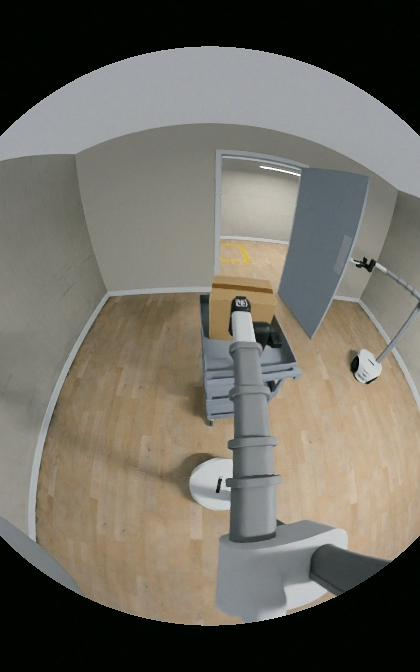

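Request:
move(blocking=false, cameras=[], r1={"base":{"translate_m":0.03,"strafe_m":0.28},"pace":"slow"})

Request:
wait(seconds=6, cameras=[])

Request:
move(blocking=false, cameras=[], r1={"base":{"rotate_rad":-0.2},"pace":"slow"})

Request:
wait(seconds=3, cameras=[])

Request:
move(blocking=false, cameras=[], r1={"base":{"translate_m":0.03,"strafe_m":0.2},"pace":"slow"})

Request:
wait(seconds=6, cameras=[])

Request:
move(blocking=false, cameras=[], r1={"base":{"rotate_rad":-0.15},"pace":"slow"})

Request:
wait(seconds=3, cameras=["r1_head_camera","r1_head_left_camera"])

Scene clock: 453.83 s.
move: r1 moving
r1.base_odometry: x=-3.963 y=-0.762 heading=+0.740
r1.turned_by_wheels: -0.001
r1.turned_by_imu: -0.001
r1.base_tilt: forward=-1.6 right=+1.3
r1.lidar_m: 0.45 2.53 1.87 1.76 1.82 2.37 3.39 3.42 3.11 2.97 1.86 0.52
r1.base_status: translate_m moving; strafe_m moving
r1.joint_positions: lift_m=+0.960 arm_m=+0.350 wrist_yaw_rad=-0.001 wrist_pitch_rad=+1.579 wrist_roll_rad=+1.569 gripper_m=-0.013
r1.joint_status: not commanded
r1.measured_speeds: translate_m=+0.006 strafe_m=+0.053 rotate_rad=-0.004 lift_m=+0.000 arm_m=+0.000 wrist_yaw_rad=+0.000 wrist_pitch_rad=+0.000 wrist_roll_rad=+0.000
r1.motor_effort: lift_m=+17(17) arm_m=+4(4) wheel_0=-9(9) wheel_1=+7(9) wheel_2=-5(5)
r1.servo_current: wrist_yaw_rad=46(59) wrist_pitch_rad=65(65) wrist_roll_rad=52(72) gripper_m=104(111)
r1.contact_limits: lift_m 0.1
r1.hand_pose: x=+0.5184 y=-0.0874 z=+0.8499 quat_wxyz=(+0.498, +0.498, +0.502, -0.502) (m; r1's base frame)
r1.wrist_depth_mm: 273 273 276 1078 1060 1078 1098 / 273 274 276 - 1060 1078 1098 / 271 274 273 1078 1060 1078 1060 / 272 274 276 1060 1098 878 1078 / 272 273 276 1060 1008 878 854 / 272 274 203 1098 184 866 878 / 273 159 274 535 1060 1078 -
r2: as last shown
r2.turned_by_imu: +0.000
r2.base_tilt: forward=-0.4 right=+0.1
r2.lidar_m: 0.82 1.54 1.51 1.88 4.34 2.88 1.36 1.09 1.06 1.17 1.58 1.53
r2.motor_effort: lift_m=+20(20) arm_m=-9(9) wheel_0=+3(4) wheel_1=-4(5) wheel_2=+31(31)
r2.servo_current: wrist_yaw_rad=91(111) wrist_pitch_rad=46(46) wrist_roll_rad=59(59) gripper_m=117(117)
r2.contact_limits: translate_m 1
r2.wrist_depth_mm: - 208 224 167 300 364 - / - 209 224 168 301 364 - / - 210 226 170 301 366 - / - 211 225 167 303 368 - / - 211 227 171 304 368 - / 1205 213 184 171 180 370 - / - - 223 - 322 343 -
pictures: none
No camera images: "cameras" was empty.

Scene clock: 457.33 s.
earlier move: r1 done
r1.base_odometry: x=-4.122 y=-0.546 heading=+0.739
r1.turned_by_wheels: -0.001
r1.turned_by_imu: -0.001
r1.base_tilt: forward=-1.6 right=+1.3
r1.lidar_m: 0.48 2.27 1.60 1.51 1.54 2.03 3.39 3.46 3.39 3.24 2.10 0.48
r1.base_status: done
r1.joint_positions: lift_m=+0.960 arm_m=+0.350 wrist_yaw_rad=-0.001 wrist_pitch_rad=+1.564 wrist_roll_rad=+1.574 gripper_m=-0.013
r1.joint_status: not commanded
r1.measured_speeds: all 0
r1.motor_effort: lift_m=+17(17) arm_m=-3(4) wheel_0=-10(14) wheel_1=+0(9) wheel_2=-4(7)
r1.servo_current: wrist_yaw_rad=39(72) wrist_pitch_rad=46(65) wrist_roll_rad=52(85) gripper_m=98(111)
r1.contact_limits: lift_m 0.1
r1.hand_pose: x=+0.5229 y=-0.0874 z=+0.8499 quat_wxyz=(+0.501, +0.503, +0.497, -0.499) (m; r1's base frame)
r1.wrist_depth_mm: 283 283 282 298 - 1060 1078 / 283 282 281 530 1078 1060 1060 / 283 282 281 603 1060 1060 1060 / 283 282 281 891 1060 842 854 / 282 281 282 1078 1078 842 842 / 282 282 200 866 185 866 831 / 282 282 279 202 1060 1060 1060
r2.base_odometry: x=-2.218 y=+0.521 heading=-2.829
r2.turned_by_wheels: +0.000
r2.turned_by_imu: +0.000
r2.base_tilt: forward=-0.4 right=+0.1
r2.lidar_m: 0.83 1.71 1.59 2.13 4.32 2.87 1.37 1.06 1.05 1.20 1.57 1.56
r2.base_status: not commanded
r2.joint_positions: lift_m=+0.950 arm_m=+0.418 wrist_yaw_rad=+0.487 wrist_pitch_rad=+0.001 wrist_roll_rad=+0.000 gripper_m=-0.029
r2.joint_status: not commanded
r2.measured_speeds: all 0
r2.motor_effort: lift_m=+20(20) arm_m=-9(9) wheel_0=+3(4) wheel_1=-4(5) wheel_2=+31(31)
r2.servo_current: wrist_yaw_rad=91(111) wrist_pitch_rad=33(46) wrist_roll_rad=46(59) gripper_m=111(117)
r2.contact_limits: translate_m 1
r2.hand_pose: x=+0.8850 y=+0.0577 z=+1.1277 quat_wxyz=(+0.970, +0.000, +0.001, +0.241) (m; r2's base frame)
r2.wrist_depth_mm: - 208 224 167 300 366 - / - 209 224 168 301 364 - / - 210 224 170 303 366 - / - 210 226 167 303 366 - / 1281 211 227 170 304 368 - / 1281 211 183 171 179 373 - / - 1397 224 - 324 342 -
wait: 3.50 of 6 s (r1 has come to rest)
pictures: none
No camera images: "cameras" was empty.

Scene clock: 457.83 s.
move: r1 moving
r1.base_odometry: x=-4.122 y=-0.546 heading=+0.618
r1.turned_by_wheels: -0.121
r1.turned_by_imu: -0.121
r1.base_tilt: forward=-1.6 right=+1.2
r1.lidar_m: 0.49 2.43 1.66 1.50 1.50 1.82 3.39 3.40 3.57 3.23 2.07 0.51
r1.base_status: rotate_rad moving
r1.joint_positions: lift_m=+0.960 arm_m=+0.350 wrist_yaw_rad=-0.001 wrist_pitch_rad=+1.564 wrist_roll_rad=+1.573 gripper_m=-0.013
r1.joint_status: not commanded
r1.measured_speeds: translate_m=+0.000 strafe_m=+0.000 rotate_rad=-0.430 lift_m=+0.000 arm_m=+0.002 wrist_yaw_rad=+0.000 wrist_pitch_rad=+0.000 wrist_roll_rad=-0.021
r1.motor_effort: lift_m=+17(17) arm_m=+3(4) wheel_0=+11(15) wheel_1=+6(7) wheel_2=+11(13)
r1.servo_current: wrist_yaw_rad=65(65) wrist_pitch_rad=52(52) wrist_roll_rad=52(52) gripper_m=104(111)
r1.contact_limits: lift_m 0.1
r1.hand_pose: x=+0.5229 y=-0.0874 z=+0.8499 quat_wxyz=(+0.501, +0.502, +0.498, -0.499) (m; r1's base frame)
r1.wrist_depth_mm: 278 277 277 1060 1060 1078 1060 / 279 278 277 1042 1060 1078 1042 / 278 279 277 854 1042 1078 1042 / 279 279 278 530 1060 842 854 / 279 279 278 580 1078 866 854 / 281 279 208 - 184 842 842 / 279 169 208 129 1060 1078 1078
r2: as last shown
r2.lidar_m: 0.82 1.62 1.59 2.13 4.29 2.88 1.37 1.09 1.07 1.17 1.57 1.54
r2.motor_effort: lift_m=+20(20) arm_m=-9(9) wheel_0=+4(4) wheel_1=-5(5) wheel_2=+30(31)
r2.servo_current: wrist_yaw_rad=104(104) wrist_pitch_rad=39(46) wrist_roll_rad=39(59) gripper_m=117(117)
r2.contact_limits: translate_m 1
r2.wrist_depth_mm: - 208 224 167 303 366 - / - 210 225 168 303 366 - / - 211 225 170 301 364 - / - 211 226 167 304 366 - / 1308 211 226 171 306 370 - / 1229 212 183 171 179 370 - / - 1397 224 - 324 345 -
pictures: none
No camera images: "cameras" was empty.

Scene clock: 458.53 s.
earlier move: r1 done
r1.base_odometry: x=-4.122 y=-0.546 heading=+0.541
r1.turned_by_wheels: -0.078
r1.turned_by_imu: -0.078
r1.base_tilt: forward=-1.6 right=+1.3
r1.lidar_m: 0.46 2.41 1.74 1.50 1.51 1.77 3.21 3.38 3.73 3.22 2.11 0.54
r1.base_status: done
r1.joint_positions: lift_m=+0.960 arm_m=+0.350 wrist_yaw_rad=+0.002 wrist_pitch_rad=+1.563 wrist_roll_rad=+1.569 gripper_m=-0.013
r1.joint_status: not commanded
r1.measured_speeds: all 0
r1.motor_effort: lift_m=+17(17) arm_m=-1(4) wheel_0=+7(15) wheel_1=+2(7) wheel_2=+6(13)
r1.servo_current: wrist_yaw_rad=46(72) wrist_pitch_rad=52(52) wrist_roll_rad=52(65) gripper_m=111(111)
r1.contact_limits: lift_m 0.1
r1.hand_pose: x=+0.5234 y=-0.0874 z=+0.8499 quat_wxyz=(+0.503, +0.501, +0.499, -0.497) (m; r1's base frame)
r1.wrist_depth_mm: 281 278 277 - 1060 1060 1042 / 279 278 278 530 1042 1078 1042 / 279 281 278 - 1060 1060 1042 / 279 279 279 - 1060 891 842 / 279 279 281 - 1060 854 854 / 279 279 208 - 179 854 854 / 282 168 224 - 1078 1060 1078
r2.base_odometry: x=-2.218 y=+0.521 heading=-2.829
r2.turned_by_wheels: +0.000
r2.turned_by_imu: +0.000
r2.base_tilt: forward=-0.4 right=+0.1
r2.lidar_m: 0.83 1.62 1.57 2.11 4.31 2.89 1.34 1.08 1.07 1.18 1.57 1.53
r2.base_status: not commanded
r2.joint_positions: lift_m=+0.950 arm_m=+0.418 wrist_yaw_rad=+0.487 wrist_pitch_rad=+0.001 wrist_roll_rad=+0.000 gripper_m=-0.029
r2.joint_status: not commanded
r2.measured_speeds: all 0
r2.motor_effort: lift_m=+20(20) arm_m=-9(9) wheel_0=+3(4) wheel_1=-4(5) wheel_2=+31(31)
r2.servo_current: wrist_yaw_rad=98(104) wrist_pitch_rad=39(46) wrist_roll_rad=39(59) gripper_m=111(117)
r2.contact_limits: translate_m 1
r2.hand_pose: x=+0.8850 y=+0.0577 z=+1.1277 quat_wxyz=(+0.970, +0.000, +0.001, +0.241) (m; r2's base frame)
r2.wrist_depth_mm: - 209 224 167 300 364 - / - 209 224 168 303 366 - / - 210 226 169 303 368 - / - 210 226 167 303 368 - / 1366 211 227 170 306 368 - / 1229 213 184 171 179 373 - / 1430 - 223 - 322 343 -
wait: 0.70 of 3 s (r1 has come to rest)
pictures: none
No camera images: "cameras" was empty.

Scene clock: 459.03 s.
move: r1 moving
r1.base_odometry: x=-4.127 y=-0.534 heading=+0.540
r1.turned_by_wheels: -0.001
r1.turned_by_imu: -0.001
r1.base_tilt: forward=-1.6 right=+1.3
r1.lidar_m: 0.45 2.40 1.70 1.49 1.45 1.74 3.18 3.38 3.74 3.24 2.10 0.53
r1.base_status: translate_m moving; strafe_m moving
r1.joint_positions: lift_m=+0.960 arm_m=+0.350 wrist_yaw_rad=+0.002 wrist_pitch_rad=+1.563 wrist_roll_rad=+1.569 gripper_m=-0.013
r1.joint_status: not commanded
r1.measured_speeds: translate_m=+0.009 strafe_m=+0.052 rotate_rad=-0.004 lift_m=+0.000 arm_m=+0.000 wrist_yaw_rad=+0.000 wrist_pitch_rad=+0.000 wrist_roll_rad=+0.000
r1.motor_effort: lift_m=+17(17) arm_m=-2(2) wheel_0=-10(10) wheel_1=+4(8) wheel_2=-3(5)
r1.servo_current: wrist_yaw_rad=52(52) wrist_pitch_rad=59(59) wrist_roll_rad=59(59) gripper_m=104(111)
r1.contact_limits: lift_m 0.1
r1.hand_pose: x=+0.5234 y=-0.0874 z=+0.8499 quat_wxyz=(+0.503, +0.501, +0.499, -0.497) (m; r1's base frame)
r1.wrist_depth_mm: 282 279 279 - 1060 1078 1060 / 279 279 281 535 1060 1042 1078 / 281 279 279 - 1060 1042 1060 / 279 279 281 - 1060 904 842 / 281 278 279 - 1060 854 842 / 279 278 208 - 181 842 831 / 281 172 217 - 1060 1078 1042
r2: as last shown
r2.base_tilt: forward=-0.4 right=+0.2
r2.lidar_m: 0.80 1.58 1.56 2.11 4.29 2.88 1.33 1.09 1.05 1.18 1.58 1.55
r2.motor_effort: lift_m=+20(20) arm_m=-9(9) wheel_0=+4(4) wheel_1=-4(5) wheel_2=+31(31)
r2.servo_current: wrist_yaw_rad=85(98) wrist_pitch_rad=46(46) wrist_roll_rad=59(59) gripper_m=111(117)
r2.contact_limits: translate_m 1
r2.wrist_depth_mm: - 209 224 167 300 366 - / - 209 224 168 303 366 - / - 211 225 170 301 364 - / - 210 226 167 303 370 - / 1430 211 227 171 304 370 - / 1255 213 184 171 179 370 - / 1430 - 224 - 322 342 -
pictures: none
No camera images: "cameras" was empty.

Scene clock: 461.77 s.
earlier move: r1 done
r1.base_odometry: x=-4.199 y=-0.359 heading=+0.540
r1.turned_by_wheels: +0.000
r1.turned_by_imu: +0.000
r1.base_tilt: forward=-1.6 right=+1.3
r1.lidar_m: 0.48 2.36 1.53 1.31 1.30 1.56 2.82 3.43 3.91 3.42 2.24 0.48
r1.base_status: done
r1.joint_positions: lift_m=+0.960 arm_m=+0.350 wrist_yaw_rad=-0.002 wrist_pitch_rad=+1.574 wrist_roll_rad=+1.572 gripper_m=-0.013
r1.joint_status: not commanded
r1.measured_speeds: all 0
r1.motor_effort: lift_m=+17(17) arm_m=+4(4) wheel_0=-5(14) wheel_1=+3(8) wheel_2=-5(10)
r1.servo_current: wrist_yaw_rad=78(78) wrist_pitch_rad=39(59) wrist_roll_rad=59(65) gripper_m=104(111)
r1.contact_limits: lift_m 0.1
r1.hand_pose: x=+0.5198 y=-0.0874 z=+0.8499 quat_wxyz=(+0.498, +0.500, +0.500, -0.502) (m; r1's base frame)
r1.wrist_depth_mm: 273 273 276 1078 - 1060 1060 / 273 273 276 1078 1078 1078 1078 / 273 273 276 1078 1078 1078 1078 / 272 274 276 1078 1060 854 854 / 273 274 276 1060 960 866 878 / 272 273 193 1060 188 854 866 / 272 171 276 1060 172 152 -
r2.base_odometry: x=-2.218 y=+0.521 heading=-2.829
r2.turned_by_wheels: +0.000
r2.turned_by_imu: +0.000
r2.base_tilt: forward=-0.3 right=+0.1
r2.lidar_m: 0.83 1.84 1.63 2.35 4.30 2.90 1.38 1.09 1.06 1.18 1.58 1.55
r2.base_status: not commanded
r2.joint_positions: lift_m=+0.950 arm_m=+0.418 wrist_yaw_rad=+0.487 wrist_pitch_rad=+0.001 wrist_roll_rad=+0.000 gripper_m=-0.029
r2.joint_status: not commanded
r2.measured_speeds: all 0
r2.motor_effort: lift_m=+20(20) arm_m=-9(9) wheel_0=+3(4) wheel_1=-5(5) wheel_2=+31(31)
r2.servo_current: wrist_yaw_rad=104(111) wrist_pitch_rad=46(46) wrist_roll_rad=46(59) gripper_m=111(117)
r2.contact_limits: translate_m 1
r2.hand_pose: x=+0.8850 y=+0.0577 z=+1.1277 quat_wxyz=(+0.970, +0.000, +0.001, +0.241) (m; r2's base frame)
r2.wrist_depth_mm: - 209 224 167 301 366 - / - 209 224 168 301 366 - / - 210 225 169 303 366 - / - 211 226 167 304 368 - / 1308 211 227 171 304 366 - / - 211 183 171 179 373 - / - 216 224 - 324 343 -
wait: 2.73 of 6 s (r1 has come to rest)
pictures: none
No camera images: "cameras" was empty.

Scene clock: 462.27 s.
move: r1 moving
r1.base_odometry: x=-4.199 y=-0.359 heading=+0.428
r1.turned_by_wheels: -0.112
r1.turned_by_imu: -0.112
r1.base_tilt: forward=-1.6 right=+1.3
r1.lidar_m: 0.47 2.34 1.63 1.31 1.29 1.46 2.36 3.44 3.82 3.43 2.22 0.52
r1.base_status: rotate_rad moving
r1.joint_positions: lift_m=+0.960 arm_m=+0.350 wrist_yaw_rad=-0.002 wrist_pitch_rad=+1.573 wrist_roll_rad=+1.572 gripper_m=-0.013
r1.joint_status: not commanded
r1.measured_speeds: translate_m=+0.000 strafe_m=-0.001 rotate_rad=-0.306 lift_m=+0.000 arm_m=+0.000 wrist_yaw_rad=+0.000 wrist_pitch_rad=+0.000 wrist_roll_rad=+0.000
r1.motor_effort: lift_m=+17(17) arm_m=+4(4) wheel_0=+11(16) wheel_1=+3(8) wheel_2=+6(10)
r1.servo_current: wrist_yaw_rad=46(65) wrist_pitch_rad=39(46) wrist_roll_rad=65(65) gripper_m=104(111)
r1.contact_limits: lift_m 0.1
r1.hand_pose: x=+0.5199 y=-0.0874 z=+0.8499 quat_wxyz=(+0.499, +0.500, +0.500, -0.501) (m; r1's base frame)
r1.wrist_depth_mm: 272 273 274 1060 1078 1078 1060 / 272 273 274 1078 1060 1078 1078 / 273 274 274 1060 1098 1078 1060 / 273 273 274 1060 1078 866 854 / 272 274 274 1078 1078 866 866 / 273 276 203 1042 179 854 891 / 274 162 240 564 1042 152 -
r2: as last shown
r2.lidar_m: 0.83 1.80 1.61 2.38 4.29 2.89 1.36 1.09 1.06 1.19 1.56 1.56
r2.motor_effort: lift_m=+20(20) arm_m=-9(9) wheel_0=+3(4) wheel_1=-4(5) wheel_2=+31(31)
r2.servo_current: wrist_yaw_rad=91(104) wrist_pitch_rad=39(46) wrist_roll_rad=39(52) gripper_m=111(117)
r2.contact_limits: translate_m 1
r2.wrist_depth_mm: - 208 223 167 300 366 - / - 209 224 168 301 366 - / - 210 224 170 301 368 - / - 211 225 167 304 366 - / 1308 211 227 171 304 368 - / 1281 211 184 171 180 373 - / 1464 1397 224 - 322 343 -
pictures: none
No camera images: "cameras" was empty.

Scene clock: 462.83 s.
earlier move: r1 done
r1.base_odometry: x=-4.199 y=-0.359 heading=+0.390
r1.turned_by_wheels: -0.038
r1.turned_by_imu: -0.038
r1.base_tilt: forward=-1.6 right=+1.3
r1.lidar_m: 0.45 2.33 1.68 1.33 1.32 1.43 2.24 3.45 3.74 3.46 2.24 0.51
r1.base_status: done
r1.joint_positions: lift_m=+0.960 arm_m=+0.350 wrist_yaw_rad=-0.001 wrist_pitch_rad=+1.572 wrist_roll_rad=+1.571 gripper_m=-0.013
r1.joint_status: not commanded
r1.measured_speeds: all 0
r1.motor_effort: lift_m=+17(17) arm_m=+4(4) wheel_0=+0(16) wheel_1=+3(8) wheel_2=+2(10)
r1.servo_current: wrist_yaw_rad=33(65) wrist_pitch_rad=39(52) wrist_roll_rad=46(65) gripper_m=104(111)
r1.contact_limits: lift_m 0.1
r1.hand_pose: x=+0.5204 y=-0.0874 z=+0.8499 quat_wxyz=(+0.500, +0.500, +0.500, -0.500) (m; r1's base frame)
r1.wrist_depth_mm: 274 276 277 1060 1060 1078 1078 / 276 276 276 - 1060 1078 1078 / 274 274 276 - 1060 1078 1060 / 276 276 277 1060 1078 854 854 / 276 277 276 1078 1060 854 854 / 274 274 202 1098 177 866 854 / 273 162 227 296 1060 1060 -
r2.base_odometry: x=-2.218 y=+0.521 heading=-2.829
r2.turned_by_wheels: +0.000
r2.turned_by_imu: +0.000
r2.base_tilt: forward=-0.3 right=+0.2
r2.lidar_m: 0.81 1.80 1.59 2.39 4.28 2.88 1.37 1.08 1.06 1.18 1.58 1.55
r2.base_status: not commanded
r2.joint_positions: lift_m=+0.950 arm_m=+0.418 wrist_yaw_rad=+0.487 wrist_pitch_rad=+0.001 wrist_roll_rad=+0.000 gripper_m=-0.029
r2.joint_status: not commanded
r2.measured_speeds: all 0
r2.motor_effort: lift_m=+20(20) arm_m=-9(9) wheel_0=+3(4) wheel_1=-5(5) wheel_2=+31(31)
r2.servo_current: wrist_yaw_rad=104(104) wrist_pitch_rad=39(46) wrist_roll_rad=52(65) gripper_m=117(117)
r2.contact_limits: translate_m 1
r2.hand_pose: x=+0.8850 y=+0.0577 z=+1.1277 quat_wxyz=(+0.970, +0.000, +0.001, +0.241) (m; r2's base frame)
r2.wrist_depth_mm: - 208 224 167 300 366 - / - 209 224 168 300 366 - / - 210 226 169 303 366 - / - 211 226 167 303 368 - / 1308 212 227 171 304 368 - / 1308 212 184 171 179 370 - / - 1397 223 - 324 342 -
wait: 0.57 of 3 s (r1 has come to rest)
pictures: r1_head_camera, r1_head_left_camera
Images, in order (width x height): r1_head_camera 420x560, r1_head_left_camera 420x672.

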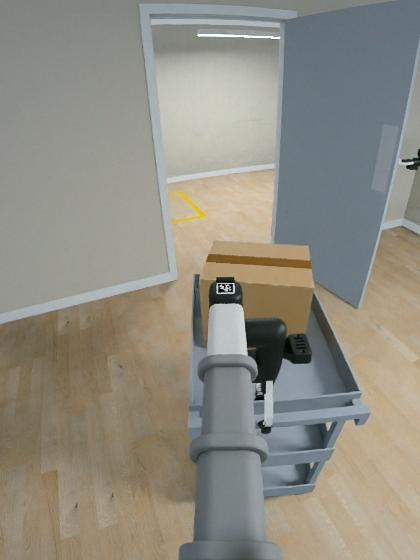

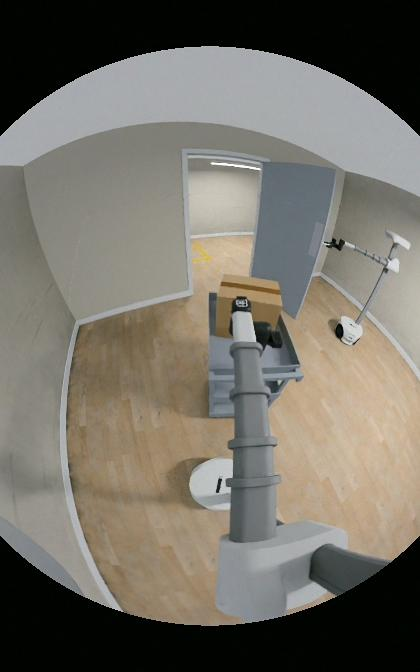

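Request:
move(blocking=false, cameras=[], r1={"base":{"translate_m":0.5,"strafe_m":0.08},"pace":"slow","contact_limits":{"translate_m":0.4}})

Request:
wait(seconds=8, cameras=["r1_head_camera","r1_head_left_camera"])

Scene clock: 469.07 s.
move: r1 moving
r1.base_odometry: x=-4.188 y=-0.353 heading=+0.390
r1.turned_by_wheels: +0.000
r1.turned_by_imu: +0.000
r1.base_tilt: forward=-1.6 right=+1.3
r1.lidar_m: 0.42 2.32 1.69 1.34 1.30 1.46 2.27 3.45 3.76 3.46 2.23 0.50
r1.base_status: translate_m moving; strafe_m moving
r1.joint_positions: lift_m=+0.960 arm_m=+0.350 wrist_yaw_rad=-0.001 wrist_pitch_rad=+1.574 wrist_roll_rad=+1.570 gripper_m=-0.013
r1.joint_status: not commanded
r1.measured_speeds: translate_m=+0.049 strafe_m=+0.008 rotate_rad=+0.000 lift_m=+0.000 arm_m=+0.000 wrist_yaw_rad=+0.000 wrist_pitch_rad=+0.018 wrist_roll_rad=-0.008
r1.motor_effort: lift_m=+17(17) arm_m=+4(4) wheel_0=+5(5) wheel_1=+6(8) wheel_2=-8(10)
r1.servo_current: wrist_yaw_rad=39(65) wrist_pitch_rad=46(46) wrist_roll_rad=39(65) gripper_m=104(111)
r1.contact_limits: lift_m 0.1; translate_m 0.4
r1.hand_pose: x=+0.5199 y=-0.0874 z=+0.8499 quat_wxyz=(+0.499, +0.499, +0.501, -0.501) (m; r1's base frame)
r1.wrist_depth_mm: 272 274 276 1060 1078 1078 1060 / 273 274 276 1042 1078 1078 1078 / 272 273 276 1060 1078 1078 1078 / 272 274 273 1078 1078 854 866 / 273 276 276 1060 1060 842 878 / 272 273 203 1060 179 866 866 / 273 160 206 1078 1078 1078 -
r2: as last shown
r2.base_tilt: forward=-0.4 right=+0.2
r2.lidar_m: 0.81 1.79 1.60 2.37 4.30 2.91 1.35 1.08 1.06 1.19 1.57 1.55
r2.motor_effort: lift_m=+20(20) arm_m=-9(9) wheel_0=+3(4) wheel_1=-4(5) wheel_2=+31(31)
r2.servo_current: wrist_yaw_rad=98(111) wrist_pitch_rad=33(46) wrist_roll_rad=46(52) gripper_m=111(124)
r2.contact_limits: translate_m 1
r2.wrist_depth_mm: - 208 225 168 300 368 - / - 210 225 168 301 364 - / - 209 224 169 303 366 - / - 210 226 167 304 368 - / 1281 211 227 171 304 370 - / 1308 211 183 172 179 370 - / - 1430 223 - 322 343 -
pictures: none
No camera images: "cameras" was empty.

Scene clock: 474.90 s.
earlier move: r1 done
r1.base_odometry: x=-3.767 y=-0.095 heading=+0.391
r1.turned_by_wheels: +0.001
r1.turned_by_imu: +0.004
r1.base_tilt: forward=-1.6 right=+1.3
r1.lidar_m: 0.41 1.84 1.85 1.44 1.43 1.57 2.41 3.93 4.15 3.35 2.00 0.51
r1.base_status: done
r1.joint_positions: lift_m=+0.960 arm_m=+0.350 wrist_yaw_rad=+0.000 wrist_pitch_rad=+1.583 wrist_roll_rad=+1.567 gripper_m=-0.013
r1.joint_status: not commanded
r1.measured_speeds: all 0
r1.motor_effort: lift_m=+17(17) arm_m=+4(4) wheel_0=+8(13) wheel_1=+5(9) wheel_2=-2(13)
r1.servo_current: wrist_yaw_rad=46(72) wrist_pitch_rad=72(124) wrist_roll_rad=59(78) gripper_m=111(111)
r1.contact_limits: lift_m 0.1; translate_m 0.4
r1.hand_pose: x=+0.5173 y=-0.0874 z=+0.8499 quat_wxyz=(+0.498, +0.496, +0.504, -0.502) (m; r1's base frame)
r1.wrist_depth_mm: 270 273 279 - 1078 1098 1098 / 271 272 273 - 1060 1078 1078 / 272 271 276 1060 1078 1060 1098 / 273 273 274 1078 1078 866 1098 / 272 273 276 1060 946 866 878 / 271 273 205 559 181 168 878 / 271 157 198 530 169 1098 -
r2.base_odometry: x=-2.218 y=+0.521 heading=-2.829
r2.turned_by_wheels: +0.000
r2.turned_by_imu: +0.001
r2.base_tilt: forward=-0.4 right=+0.1
r2.lidar_m: 0.83 1.66 1.67 4.02 4.32 2.91 1.37 1.08 1.07 1.19 1.59 1.54
r2.base_status: not commanded
r2.joint_positions: lift_m=+0.950 arm_m=+0.418 wrist_yaw_rad=+0.487 wrist_pitch_rad=+0.001 wrist_roll_rad=+0.000 gripper_m=-0.029
r2.joint_status: not commanded
r2.measured_speeds: all 0
r2.motor_effort: lift_m=+20(20) arm_m=-9(9) wheel_0=+3(4) wheel_1=-4(5) wheel_2=+31(31)
r2.servo_current: wrist_yaw_rad=98(111) wrist_pitch_rad=39(46) wrist_roll_rad=39(59) gripper_m=117(124)
r2.contact_limits: translate_m 1
r2.hand_pose: x=+0.8850 y=+0.0577 z=+1.1277 quat_wxyz=(+0.970, +0.000, +0.001, +0.241) (m; r2's base frame)
r2.wrist_depth_mm: - 208 224 167 301 366 - / - 209 225 168 301 366 - / - 210 225 169 301 368 - / - 211 225 167 304 366 - / - 211 226 171 306 368 - / 1366 210 183 171 179 370 - / 1499 - 223 - 322 343 -
wait: 5.83 of 8 s (r1 has come to rest)
pictures: r1_head_camera, r1_head_left_camera
Images, in order (width x height): r1_head_camera 420x560, r1_head_left_camera 420x672.

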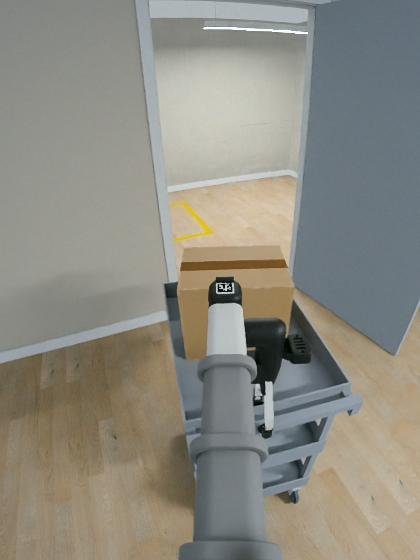

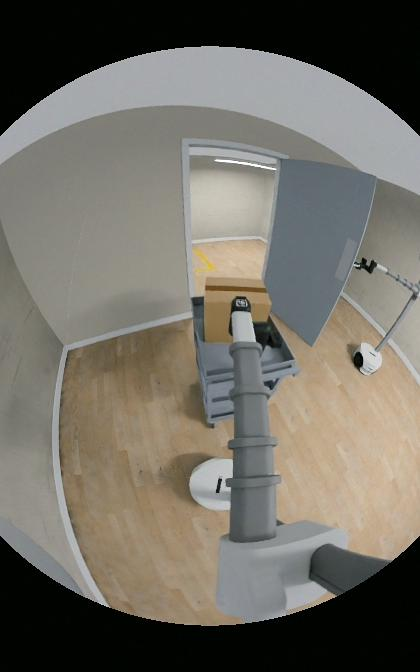

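Request:
move(blocking=false, cameras=[], r1={"base":{"translate_m":0.45,"strafe_m":0.08},"pace":"slow","contact_limits":{"translate_m":0.4}})

Request:
wait(seconds=8, cameras=["r1_head_camera","r1_head_left_camera"])

Scene clock: 483.03 s.
move: r1 moving
r1.base_odometry: x=-3.757 y=-0.088 heading=+0.392
r1.turned_by_wheels: +0.001
r1.turned_by_imu: +0.001
r1.base_tilt: forward=-1.6 right=+1.3
r1.lidar_m: 0.41 1.84 1.84 1.44 1.42 1.58 2.38 3.95 4.16 3.34 2.00 0.50
r1.base_status: translate_m moving; strafe_m moving
r1.joint_positions: lift_m=+0.960 arm_m=+0.350 wrist_yaw_rad=+0.000 wrist_pitch_rad=+1.583 wrist_roll_rad=+1.567 gripper_m=-0.013
r1.joint_status: not commanded
r1.measured_speeds: translate_m=+0.049 strafe_m=+0.008 rotate_rad=+0.001 lift_m=+0.000 arm_m=+0.000 wrist_yaw_rad=+0.000 wrist_pitch_rad=+0.000 wrist_roll_rad=+0.000
r1.motor_effort: lift_m=+17(17) arm_m=+4(4) wheel_0=+9(9) wheel_1=+7(7) wheel_2=-8(8)
r1.servo_current: wrist_yaw_rad=46(72) wrist_pitch_rad=72(78) wrist_roll_rad=59(59) gripper_m=98(104)
r1.contact_limits: lift_m 0.1; translate_m 0.4
r1.hand_pose: x=+0.5173 y=-0.0874 z=+0.8499 quat_wxyz=(+0.498, +0.496, +0.504, -0.502) (m; r1's base frame)
r1.wrist_depth_mm: 271 271 273 - 1060 1078 1078 / 270 273 273 - 1078 1078 1078 / 270 273 274 1098 1078 1098 1078 / 270 273 274 1078 1060 878 1078 / 270 273 274 1060 917 878 878 / 271 272 204 1078 188 168 891 / 271 160 273 530 145 1078 -
r2: as last shown
r2.turned_by_imu: +0.000
r2.lidar_m: 0.83 1.64 1.67 4.00 4.30 2.90 1.39 1.08 1.07 1.16 1.55 1.55
r2.motor_effort: lift_m=+20(20) arm_m=-9(9) wheel_0=+3(4) wheel_1=-5(5) wheel_2=+31(31)
r2.servo_current: wrist_yaw_rad=104(104) wrist_pitch_rad=46(46) wrist_roll_rad=39(52) gripper_m=111(117)
r2.contact_limits: translate_m 1
r2.wrist_depth_mm: - 209 224 167 301 366 - / - 209 225 168 301 366 - / - 209 225 169 301 366 - / - 210 226 167 304 368 - / - 211 226 170 304 370 - / 1366 210 183 171 179 373 - / 1430 - 223 - 325 342 -
pictures: none
No camera images: "cameras" was empty.

Scene clock: 488.37 s.
earlier move: r1 done
r1.base_odometry: x=-3.382 y=+0.151 heading=+0.392
r1.turned_by_wheels: +0.000
r1.turned_by_imu: +0.002
r1.base_tilt: forward=-1.6 right=+1.3
r1.lidar_m: 0.39 0.62 1.58 1.55 1.52 1.67 2.60 4.38 4.06 1.94 1.49 0.54
r1.base_status: done
r1.joint_positions: lift_m=+0.960 arm_m=+0.350 wrist_yaw_rad=+0.002 wrist_pitch_rad=+1.583 wrist_roll_rad=+1.565 gripper_m=-0.013
r1.joint_status: not commanded
r1.measured_speeds: all 0
r1.motor_effort: lift_m=+17(17) arm_m=+4(4) wheel_0=+6(11) wheel_1=+5(9) wheel_2=-3(9)
r1.servo_current: wrist_yaw_rad=65(72) wrist_pitch_rad=65(85) wrist_roll_rad=39(72) gripper_m=104(111)
r1.contact_limits: lift_m 0.1; translate_m 0.4
r1.hand_pose: x=+0.5176 y=-0.0874 z=+0.8499 quat_wxyz=(+0.499, +0.495, +0.505, -0.501) (m; r1's base frame)
r1.wrist_depth_mm: 272 271 1060 1078 1078 1118 1060 / 271 273 504 1078 1098 1078 1098 / 271 272 264 - 1060 1078 1078 / 271 274 274 - 1078 866 1118 / 272 272 276 - 917 878 878 / 273 273 209 530 177 165 866 / 272 159 180 258 - 1078 -
r2.base_odometry: x=-2.218 y=+0.521 heading=-2.829
r2.turned_by_wheels: +0.000
r2.turned_by_imu: +0.001
r2.base_tilt: forward=-0.3 right=+0.2
r2.lidar_m: 0.79 1.69 1.92 4.02 4.31 2.89 1.39 1.08 1.07 1.19 1.58 1.54
r2.base_status: not commanded
r2.joint_positions: lift_m=+0.950 arm_m=+0.418 wrist_yaw_rad=+0.487 wrist_pitch_rad=+0.001 wrist_roll_rad=+0.000 gripper_m=-0.029
r2.joint_status: not commanded
r2.measured_speeds: all 0
r2.motor_effort: lift_m=+20(20) arm_m=-9(9) wheel_0=+3(4) wheel_1=-4(5) wheel_2=+30(31)
r2.servo_current: wrist_yaw_rad=98(111) wrist_pitch_rad=39(52) wrist_roll_rad=39(59) gripper_m=111(124)
r2.contact_limits: translate_m 1
r2.hand_pose: x=+0.8850 y=+0.0577 z=+1.1277 quat_wxyz=(+0.970, +0.000, +0.001, +0.241) (m; r2's base frame)
r2.wrist_depth_mm: - 208 224 167 301 366 - / - 209 224 168 301 366 - / - 210 225 169 303 368 - / - 211 227 167 303 366 - / - 211 226 170 306 368 - / - 213 184 172 179 373 - / - - 224 - 322 343 -
wait: 5.33 of 8 s (r1 has come to rest)
pictures: r1_head_camera, r1_head_left_camera
Images, in order (width x height): r1_head_camera 420x560, r1_head_left_camera 420x672.

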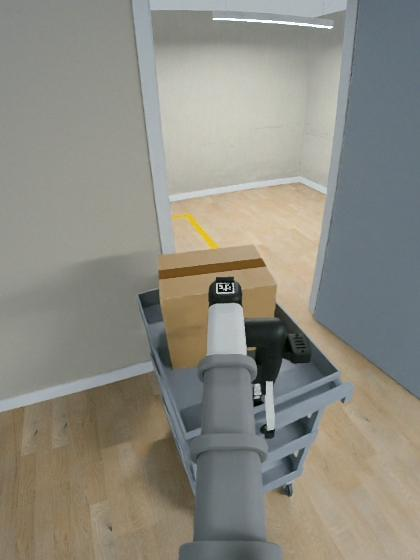

